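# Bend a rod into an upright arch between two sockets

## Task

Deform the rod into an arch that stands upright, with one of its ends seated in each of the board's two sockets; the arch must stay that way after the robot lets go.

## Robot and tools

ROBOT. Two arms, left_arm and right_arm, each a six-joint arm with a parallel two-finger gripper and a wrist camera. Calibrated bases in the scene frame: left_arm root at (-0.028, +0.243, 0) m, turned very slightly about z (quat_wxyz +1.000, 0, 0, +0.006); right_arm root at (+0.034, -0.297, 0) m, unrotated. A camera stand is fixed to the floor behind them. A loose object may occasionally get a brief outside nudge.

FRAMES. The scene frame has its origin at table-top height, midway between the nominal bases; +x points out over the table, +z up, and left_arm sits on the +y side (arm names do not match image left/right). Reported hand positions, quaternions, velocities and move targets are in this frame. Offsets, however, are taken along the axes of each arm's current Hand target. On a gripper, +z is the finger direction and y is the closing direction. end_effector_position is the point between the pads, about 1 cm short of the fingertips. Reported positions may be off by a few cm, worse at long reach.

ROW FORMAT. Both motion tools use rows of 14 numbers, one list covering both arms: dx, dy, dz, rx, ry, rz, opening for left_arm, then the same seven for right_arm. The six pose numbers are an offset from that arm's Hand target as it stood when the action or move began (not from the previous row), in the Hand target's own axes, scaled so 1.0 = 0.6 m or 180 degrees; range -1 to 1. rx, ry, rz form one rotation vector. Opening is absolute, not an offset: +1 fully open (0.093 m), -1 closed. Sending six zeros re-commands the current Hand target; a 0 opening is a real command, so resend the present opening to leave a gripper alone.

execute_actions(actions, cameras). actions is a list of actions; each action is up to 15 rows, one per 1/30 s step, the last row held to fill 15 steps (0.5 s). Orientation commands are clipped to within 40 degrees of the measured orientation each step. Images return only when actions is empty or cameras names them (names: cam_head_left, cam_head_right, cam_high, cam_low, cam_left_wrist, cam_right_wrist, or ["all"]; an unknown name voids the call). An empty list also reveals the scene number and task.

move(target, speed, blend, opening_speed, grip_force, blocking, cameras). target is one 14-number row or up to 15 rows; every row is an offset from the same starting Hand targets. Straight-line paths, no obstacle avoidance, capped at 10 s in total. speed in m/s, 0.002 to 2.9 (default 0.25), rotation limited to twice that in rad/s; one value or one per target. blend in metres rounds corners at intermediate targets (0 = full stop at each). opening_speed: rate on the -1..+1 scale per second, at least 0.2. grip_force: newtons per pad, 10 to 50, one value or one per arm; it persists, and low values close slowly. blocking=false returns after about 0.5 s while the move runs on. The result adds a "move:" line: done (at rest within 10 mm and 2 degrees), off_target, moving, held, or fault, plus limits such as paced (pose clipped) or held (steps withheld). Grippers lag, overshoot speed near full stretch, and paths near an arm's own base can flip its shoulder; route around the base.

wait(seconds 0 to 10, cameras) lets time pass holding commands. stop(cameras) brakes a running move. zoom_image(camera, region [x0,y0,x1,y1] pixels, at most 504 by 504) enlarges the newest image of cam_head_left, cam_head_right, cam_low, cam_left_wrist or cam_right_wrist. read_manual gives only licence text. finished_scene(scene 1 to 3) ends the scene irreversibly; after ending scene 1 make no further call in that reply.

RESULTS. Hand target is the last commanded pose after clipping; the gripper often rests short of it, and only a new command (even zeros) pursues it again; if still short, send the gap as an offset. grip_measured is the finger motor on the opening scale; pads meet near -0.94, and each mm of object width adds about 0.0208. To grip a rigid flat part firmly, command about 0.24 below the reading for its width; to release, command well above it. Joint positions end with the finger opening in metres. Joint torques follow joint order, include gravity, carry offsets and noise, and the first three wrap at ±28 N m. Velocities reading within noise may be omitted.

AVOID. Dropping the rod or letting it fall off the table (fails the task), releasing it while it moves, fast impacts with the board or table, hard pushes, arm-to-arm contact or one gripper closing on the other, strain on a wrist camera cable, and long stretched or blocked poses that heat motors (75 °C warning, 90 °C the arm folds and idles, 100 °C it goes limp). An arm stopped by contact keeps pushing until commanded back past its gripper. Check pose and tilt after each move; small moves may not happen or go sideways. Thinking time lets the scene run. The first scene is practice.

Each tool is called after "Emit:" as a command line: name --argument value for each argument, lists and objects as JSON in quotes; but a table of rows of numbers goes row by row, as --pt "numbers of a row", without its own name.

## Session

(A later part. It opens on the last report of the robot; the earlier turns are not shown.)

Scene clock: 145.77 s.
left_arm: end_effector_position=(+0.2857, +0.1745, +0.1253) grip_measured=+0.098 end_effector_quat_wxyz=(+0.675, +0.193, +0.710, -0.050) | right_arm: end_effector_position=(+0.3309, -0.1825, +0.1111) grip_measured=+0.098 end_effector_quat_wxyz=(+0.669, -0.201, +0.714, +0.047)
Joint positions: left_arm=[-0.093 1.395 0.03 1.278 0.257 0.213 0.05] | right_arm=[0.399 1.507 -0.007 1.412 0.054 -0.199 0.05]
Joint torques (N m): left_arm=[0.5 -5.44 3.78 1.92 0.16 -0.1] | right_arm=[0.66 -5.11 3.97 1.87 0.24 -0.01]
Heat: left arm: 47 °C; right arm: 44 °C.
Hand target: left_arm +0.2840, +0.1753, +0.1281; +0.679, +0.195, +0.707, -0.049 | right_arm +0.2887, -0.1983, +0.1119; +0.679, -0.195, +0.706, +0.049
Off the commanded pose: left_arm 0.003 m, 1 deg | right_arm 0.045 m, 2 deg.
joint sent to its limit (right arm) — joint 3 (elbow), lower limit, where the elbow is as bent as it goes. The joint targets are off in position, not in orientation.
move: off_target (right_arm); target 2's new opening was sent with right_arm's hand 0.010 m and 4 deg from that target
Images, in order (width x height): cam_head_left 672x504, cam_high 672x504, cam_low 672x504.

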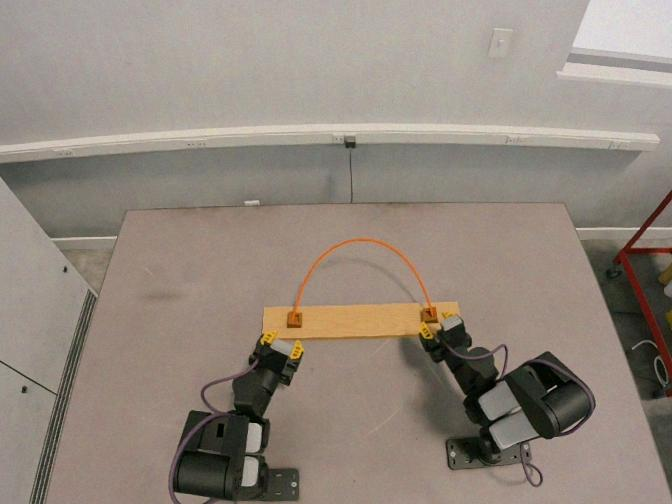

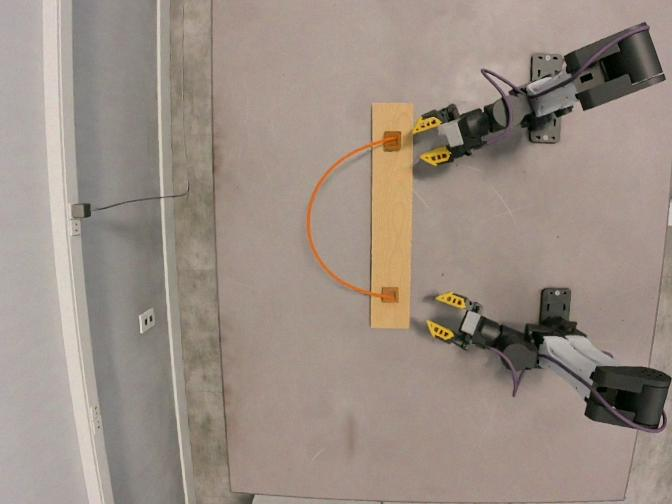

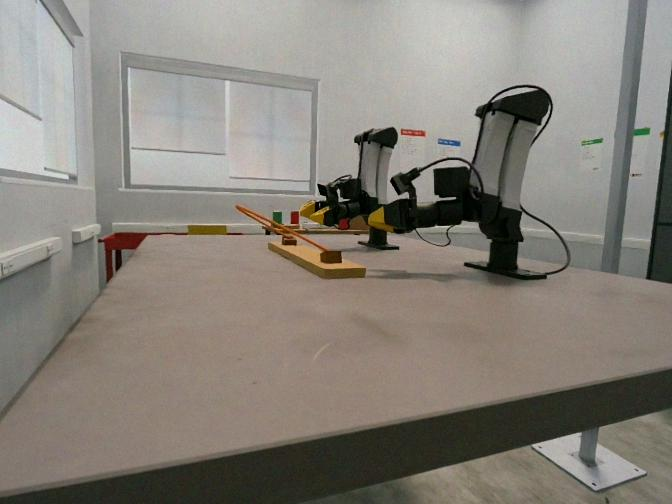

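Emit:
move --pt "0 0 0 0 0 0 0.1 -0.21 -0.006 0.0865 -0.058 0.117 -0.184 0.2" --pt "0 0 0 0 0 0 0.1 -0.191 0.166 0.414 -0.116 0.234 -0.368 0.2" --speed 0.25 --blend 0.03 --cameras '["cam_high","cam_low","cam_right_wrist","cam_head_left"]'

Scene clock: 178.93 s.
left_arm: end_effector_position=(+0.2857, +0.1745, +0.1252) grip_measured=+0.098 end_effector_quat_wxyz=(+0.675, +0.193, +0.711, -0.050) | right_arm: end_effector_position=(+0.4870, -0.0024, +0.1887) grip_measured=+0.198 end_effector_quat_wxyz=(-0.278, +0.649, -0.657, +0.264)
Joint positions: left_arm=[-0.093 1.395 0.03 1.278 0.257 0.213 0.05] | right_arm=[0.722 2.073 1.918 -0.76 0.476 -1.001 0.055]
Joint torques (N m): left_arm=[0.49 -5.45 3.78 1.92 0.16 -0.1] | right_arm=[0.53 -10.89 10.19 1.27 0.5 -0.15]
Heat: left arm: 46 °C; right arm: 43 °C.
Hand target: left_arm +0.2840, +0.1753, +0.1281; +0.679, +0.195, +0.706, -0.049 | right_arm +0.4883, +0.0001, +0.1865; -0.271, +0.653, -0.654, +0.271
Off the commanded pose: left_arm 0.003 m, 1 deg | right_arm 0.004 m, 1 deg.
move: done
Images, in order (width x height): cam_head_left 672x504, cam_high 672x504, cam_low 672x504, cam_right_wrist 672x504.

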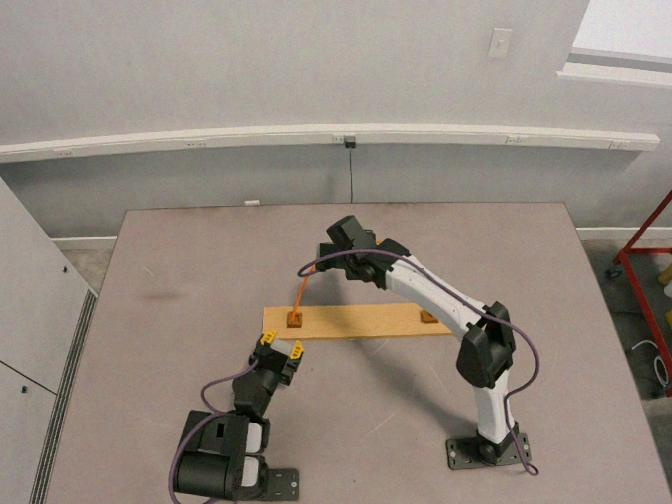

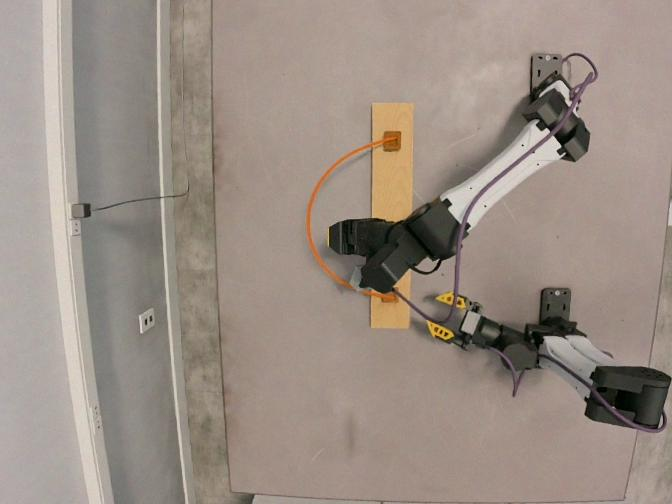

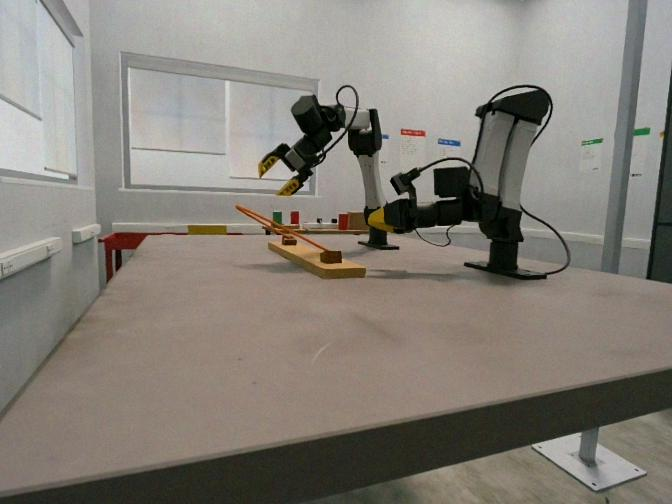

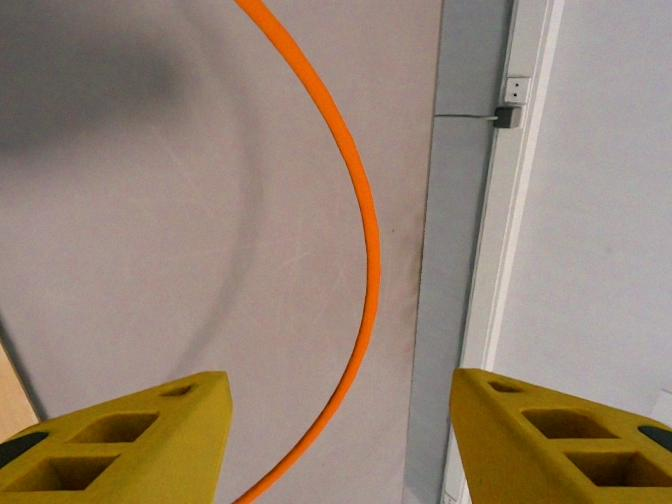

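Emit:
move --pt "0 0 0 0 0 0 0.1 0 -0.026 0.128 0 0 0 0.2" --pt "0 0 0 0 0 0 0.1 0 -0.026 0.128 0 0 0 -1" --speed 0.12 --grip_force 30 --cameras '["cam_low","cam_right_wrist"]'

Scene clock: 196.10 s.
left_arm: end_effector_position=(+0.2857, +0.1745, +0.1252) grip_measured=+0.098 end_effector_quat_wxyz=(+0.675, +0.193, +0.711, -0.050) | right_arm: end_effector_position=(+0.5483, -0.0046, +0.1437) grip_measured=-0.972 end_effector_quat_wxyz=(-0.263, +0.650, -0.657, +0.276)
Joint positions: left_arm=[-0.093 1.395 0.03 1.278 0.257 0.213 0.05] | right_arm=[0.644 2.303 2.109 -0.715 0.454 -1.076 0]
Joint torques (N m): left_arm=[0.49 -5.46 3.78 1.92 0.16 -0.1] | right_arm=[-0.32 -13.18 10.17 1.5 0.11 -0.17]
Heat: left arm: 47 °C; right arm: 40 °C.
Hand target: left_arm +0.2840, +0.1753, +0.1281; +0.679, +0.195, +0.706, -0.049 | right_arm +0.5536, +0.0001, +0.1431; -0.270, +0.653, -0.654, +0.271
Off the commanded pose: left_arm 0.003 m, 1 deg | right_arm 0.007 m, 1 deg.
grip_force (N): 30, 30
move: done
Images, in order (width x height): cam_low 672x504, cam_right_wrist 672x504.

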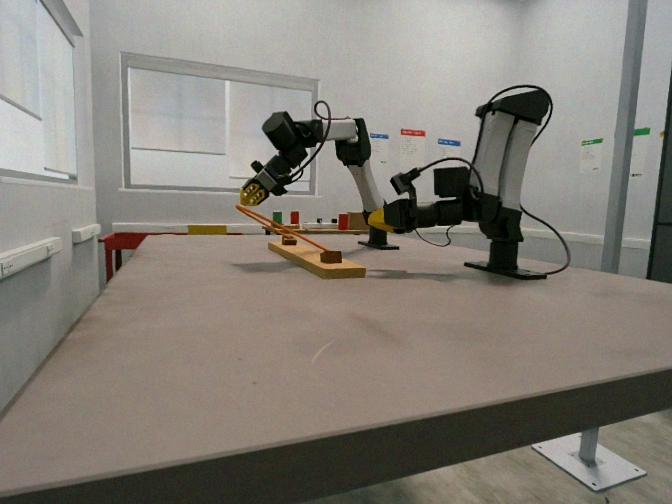

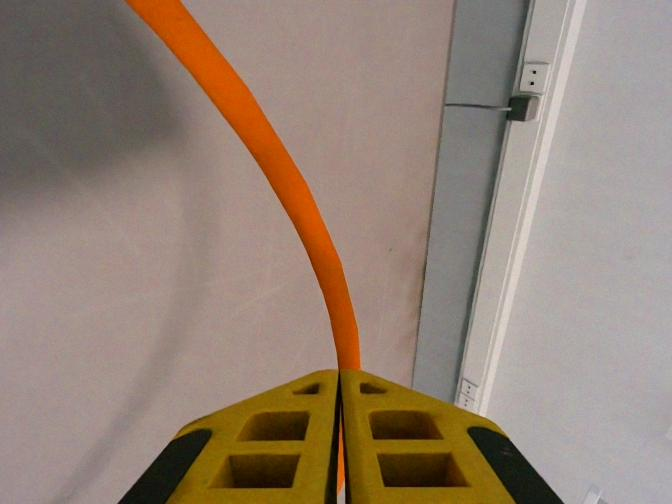

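Emit:
move --pt "0 0 0 0 0 0 0.1 0 0 0 0 0 0 -0.3" --pt "0 0 0 0 0 0 0.1 0.0 0 0.033 0 0 0 -0.3" --pt "0 0 0 0 0 0 0.1 0 0 0.033 0 0 0 -1" --speed 0.08 --cameras '["cam_low","cam_right_wrist"]'

Scene clock: 204.23 s.
left_arm: end_effector_position=(+0.2857, +0.1745, +0.1251) grip_measured=+0.098 end_effector_quat_wxyz=(+0.675, +0.193, +0.711, -0.050) | right_arm: end_effector_position=(+0.5630, -0.0023, +0.1317) grip_measured=-0.887 end_effector_quat_wxyz=(-0.267, +0.654, -0.652, +0.277)
Joint positions: left_arm=[-0.093 1.395 0.03 1.278 0.257 0.213 0.05] | right_arm=[0.629 2.359 2.152 -0.686 0.441 -1.104 0.003]
Joint torques (N m): left_arm=[0.49 -5.45 3.77 1.92 0.16 -0.1] | right_arm=[-0.53 -13.5 10.26 1.44 0.12 -0.04]
Heat: left arm: 47 °C; right arm: 40 °C.
Hand target: left_arm +0.2840, +0.1753, +0.1280; +0.679, +0.195, +0.707, -0.049 | right_arm +0.5678, +0.0000, +0.1292; -0.271, +0.653, -0.654, +0.271
Off the commanded pose: left_arm 0.004 m, 1 deg | right_arm 0.006 m, 1 deg.
grip_force (N): 30, 30
move: done
Images, in order (width x height): cam_low 672x504, cam_right_wrist 672x504.

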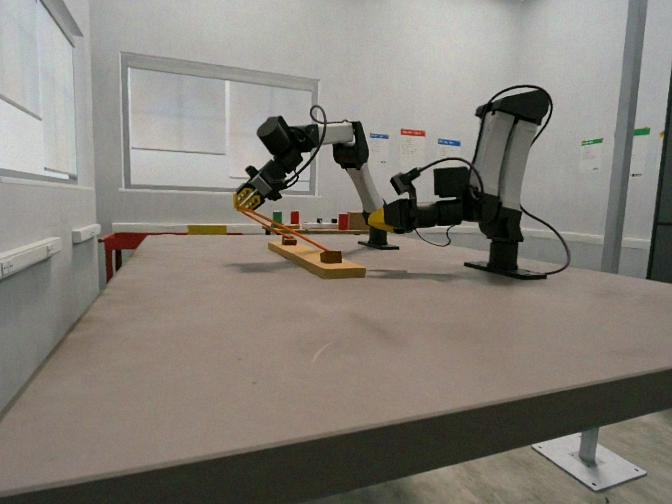

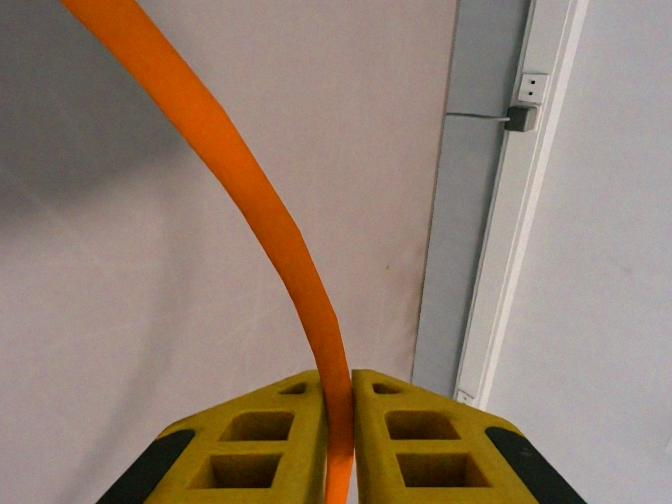

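Emit:
move --pt "0 0 0 0 0 0 0.1 0 -0.0165 -0.1367 0 0 0 -1" --pt "0 0 0 0 0 0 0.1 0 0.013 -0.2487 0 0 0 -1" --pt "0 0 0 0 0 0 0.1 0 0.079 -0.343 0 0 0 -1" --speed 0.12 --blend 0.01 --cameras '["cam_low","cam_high","cam_head_right"]'

Emit:
zoom_image --camera "cam_low" --region '[260, 140, 380, 280]'

Scene clock: 212.53 s.
left_arm: end_effector_position=(+0.2857, +0.1745, +0.1251) grip_measured=+0.098 end_effector_quat_wxyz=(+0.675, +0.193, +0.711, -0.050) | right_arm: end_effector_position=(+0.3973, +0.0031, +0.2396) grip_measured=-0.895 end_effector_quat_wxyz=(-0.272, +0.652, -0.649, +0.281)
Joint positions: left_arm=[-0.093 1.395 0.03 1.278 0.257 0.213 0.05] | right_arm=[0.897 1.882 1.858 -0.979 0.604 -0.861 0.002]
Joint torques (N m): left_arm=[0.49 -5.45 3.77 1.92 0.16 -0.1] | right_arm=[0.58 -13.16 6.11 1.07 0.24 0.13]
Heat: left arm: 47 °C; right arm: 41 °C.
Hand target: left_arm +0.2840, +0.1753, +0.1280; +0.679, +0.195, +0.707, -0.049 | right_arm +0.3886, +0.0003, +0.2412; -0.271, +0.653, -0.654, +0.271
Off the commanded pose: left_arm 0.003 m, 1 deg | right_arm 0.009 m, 1 deg.
grip_force (N): 30, 30
move: done
Images, in order (width x height): cam_head_right 672x504, cam_high 672x504, cam_low 672x504.

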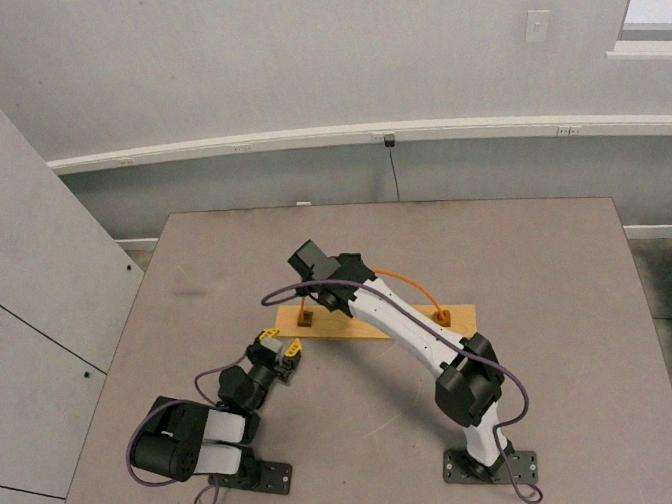

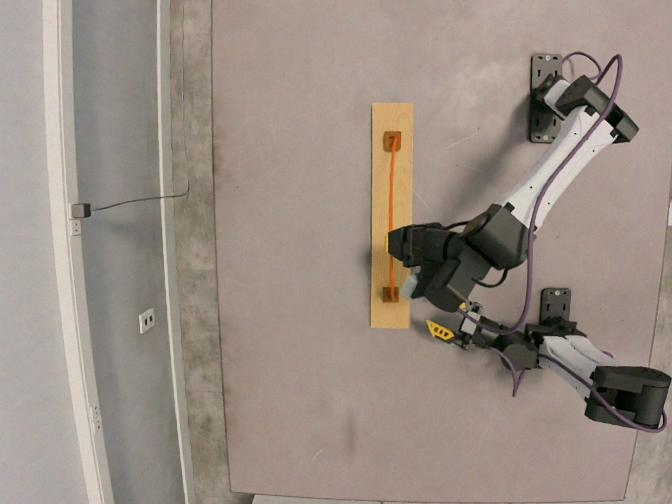

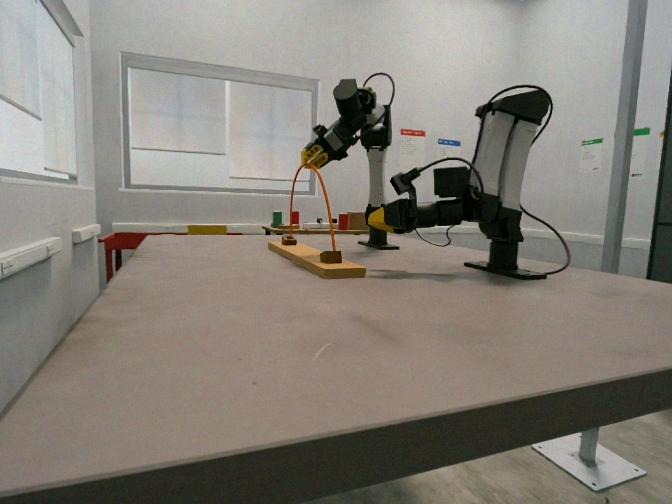

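Scaled by 3.600 from the camera's 672x504 image, which has a finer 960x720 frame.

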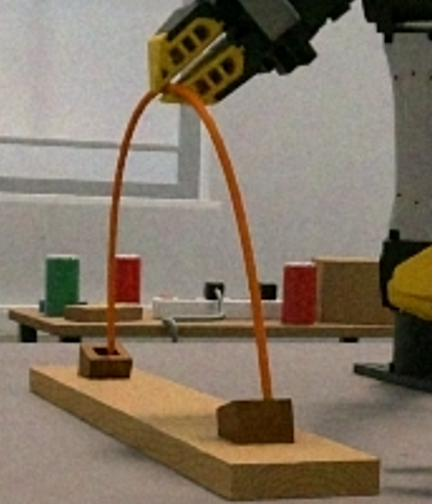

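Emit:
move --pt "0 0 0 0 0 0 0.1 0 0.0107 -0.0035 0 0 0 -1" --pt "0 0 0 0 0 0 0.1 0 0.0107 -0.0035 0 0 0 -0.45" --speed 0.05 --grip_force 50 --opening_speed 0.4 --cameras '["cam_low","cam_high","cam_right_wrist"]'

Emit:
zoom_image --camera "cam_low" --region '[260, 140, 380, 280]'

Scene clock: 222.63 s.
left_arm: end_effector_position=(+0.2857, +0.1745, +0.1251) grip_measured=+0.098 end_effector_quat_wxyz=(+0.675, +0.193, +0.711, -0.050) | right_arm: end_effector_position=(+0.3898, +0.0006, +0.2346) grip_measured=-0.452 end_effector_quat_wxyz=(-0.268, +0.650, -0.653, +0.281)
Joint positions: left_arm=[-0.093 1.395 0.03 1.278 0.257 0.213 0.05] | right_arm=[0.909 1.863 1.82 -0.98 0.613 -0.836 0.024]
Joint torques (N m): left_arm=[0.49 -5.45 3.78 1.92 0.15 -0.1] | right_arm=[0.59 -12.82 6.61 1.13 0.22 0.03]
Heat: left arm: 47 °C; right arm: 44 °C.
Hand target: left_arm +0.2840, +0.1753, +0.1280; +0.679, +0.195, +0.707, -0.049 | right_arm +0.3826, +0.0003, +0.2381; -0.271, +0.653, -0.654, +0.271
Off the commanded pose: left_arm 0.003 m, 1 deg | right_arm 0.008 m, 1 deg.
move: done
Images, in order (width x height): cam_high 672x504, cam_low 672x504, cam_right_wrist 672x504.

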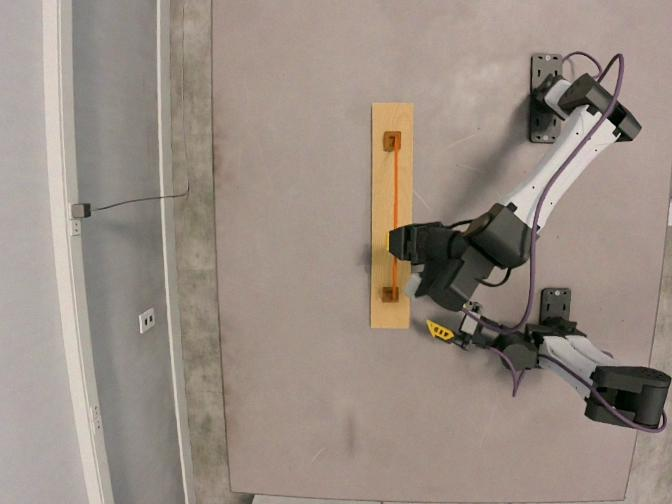

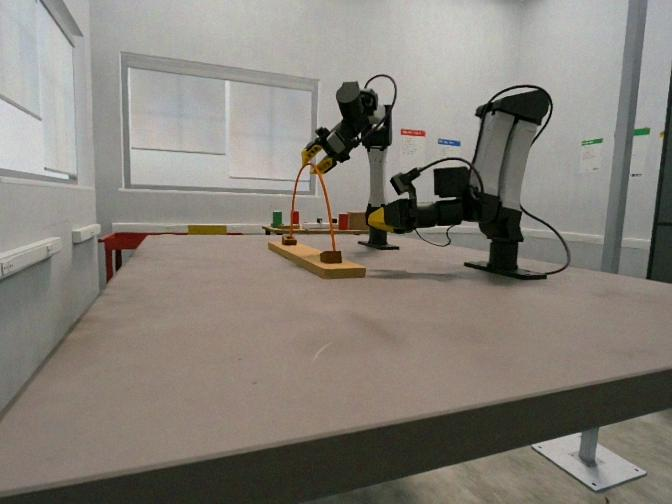

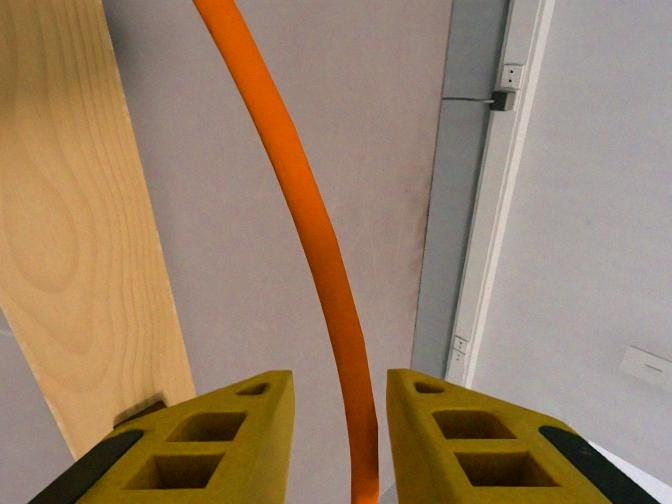

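Scaled by 3.600 from the camera's 672x504 image, which has a finer 960x720 frame.

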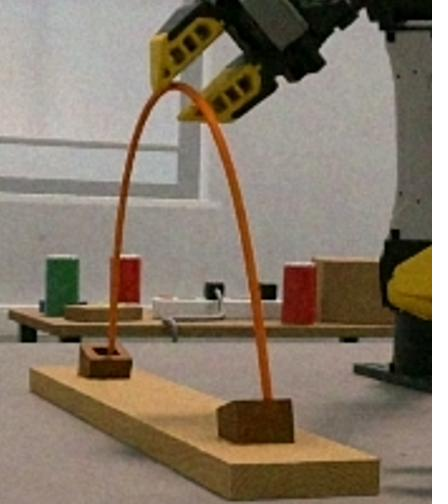

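Emit:
move --pt "0 0 0 0 0 0 0.1 0 0.0083 -0.0083 0 0 0 -0.45" --pt "0 0 0 0 0 0 0.1 0 0.0083 -0.0083 0 0 0 0.3" --speed 0.04 --opening_speed 0.5 --cameras '["cam_low","cam_high","cam_right_wrist"]'

Emit:
zoom_image --camera "cam_low" --region '[260, 140, 380, 280]'

Scene clock: 231.53 s.
left_arm: end_effector_position=(+0.2857, +0.1745, +0.1251) grip_measured=+0.098 end_effector_quat_wxyz=(+0.675, +0.193, +0.711, -0.050) | right_arm: end_effector_position=(+0.3835, +0.0031, +0.2307) grip_measured=+0.298 end_effector_quat_wxyz=(-0.266, +0.653, -0.653, +0.278)
Joint positions: left_arm=[-0.093 1.395 0.03 1.278 0.257 0.213 0.05] | right_arm=[0.923 1.858 1.803 -0.982 0.613 -0.82 0.06]
Joint torques (N m): left_arm=[0.5 -5.45 3.78 1.92 0.16 -0.1] | right_arm=[0.66 -13.71 6.48 1.08 0.32 0.03]
Heat: left arm: 47 °C; right arm: 46 °C.
Hand target: left_arm +0.2840, +0.1753, +0.1280; +0.679, +0.195, +0.707, -0.049 | right_arm +0.3755, +0.0003, +0.2381; -0.270, +0.653, -0.654, +0.271
Off the commanded pose: left_arm 0.003 m, 1 deg | right_arm 0.011 m, 1 deg.
move: off_target (right_arm); target 2's new opening was sent with right_arm's hand 0.011 m and 1 deg from that target
Images, in order (width x height): cam_high 672x504, cam_low 672x504, cam_right_wrist 672x504.

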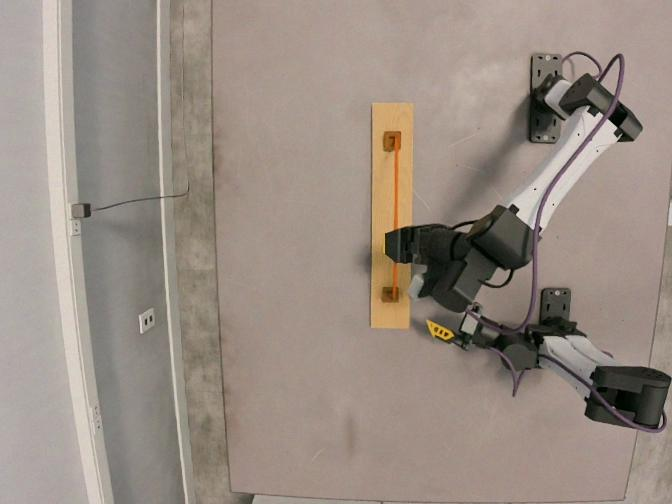

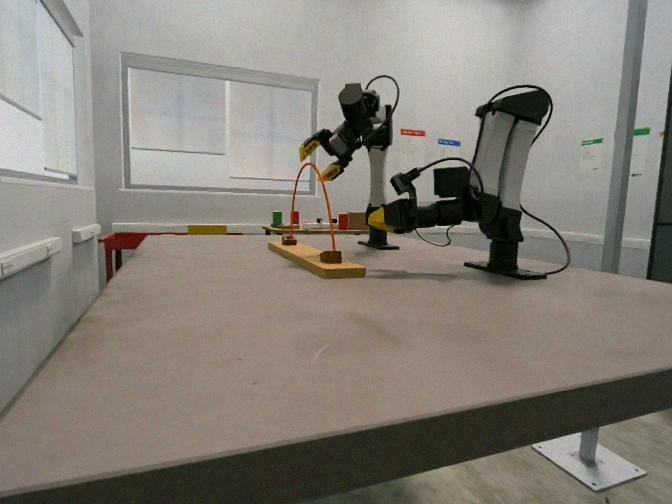

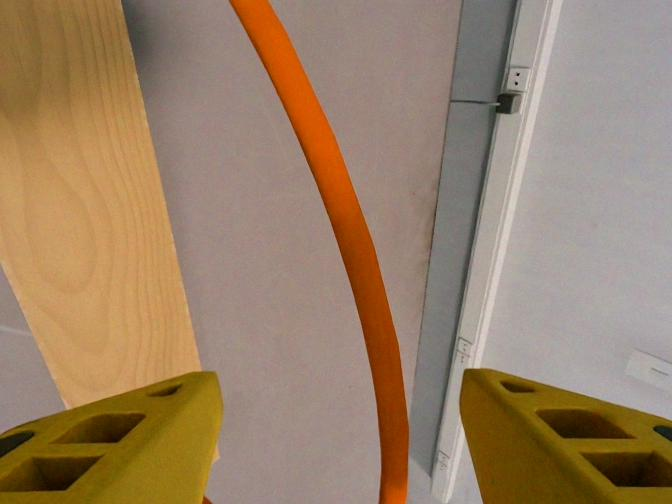

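Scaled by 3.600 from the camera's 672x504 image, which has a finer 960x720 frame.

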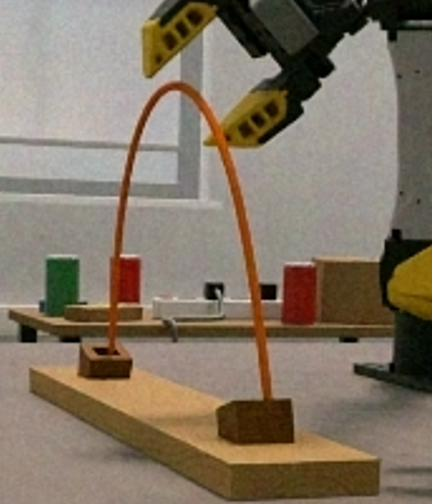

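Emit:
move --target '[0,0,0,0,0,0,0.1,0,0,-0.2,0,0,0,0.3]' --speed 0.12 --cameras '["cam_low","cam_high"]'

Scene clock: 236.60 s.
left_arm: end_effector_position=(+0.2857, +0.1745, +0.1251) grip_measured=+0.098 end_effector_quat_wxyz=(+0.675, +0.193, +0.711, -0.050) | right_arm: end_effector_position=(+0.2899, -0.0008, +0.3222) grip_measured=+0.298 end_effector_quat_wxyz=(-0.273, +0.655, -0.653, +0.265)
Joint positions: left_arm=[-0.093 1.395 0.03 1.278 0.257 0.213 0.05] | right_arm=[1.136 1.825 2.178 -1.516 0.684 -0.587 0.06]
Joint torques (N m): left_arm=[0.49 -5.45 3.77 1.92 0.15 -0.1] | right_arm=[0.35 -7.19 8.39 0.88 0.67 0.02]
Heat: left arm: 47 °C; right arm: 47 °C.
Hand target: left_arm +0.2840, +0.1753, +0.1280; +0.679, +0.195, +0.707, -0.049 | right_arm +0.2908, +0.0004, +0.3229; -0.271, +0.653, -0.654, +0.271
Off the commanded pose: left_arm 0.003 m, 1 deg | right_arm 0.001 m, 1 deg.
move: done
Images, in order (width x height): cam_high 672x504, cam_low 672x504.

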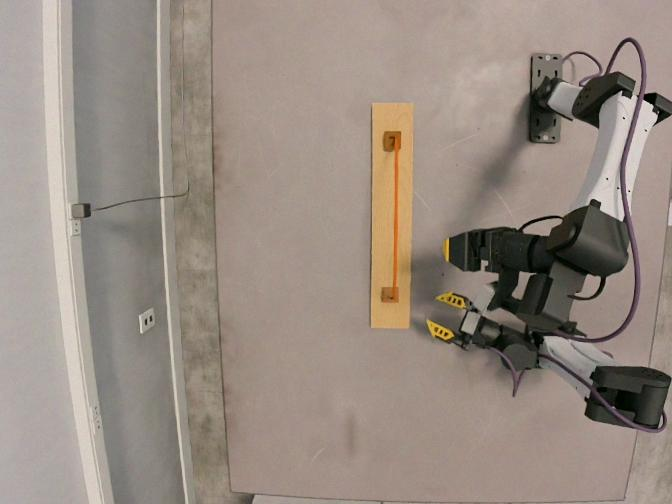

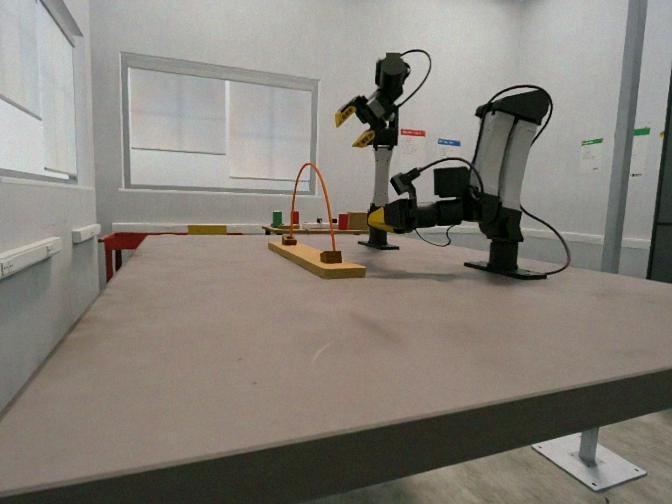

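Standing upright.

Emit:
finished_scene --scene 2

The scene is finished: the task was done.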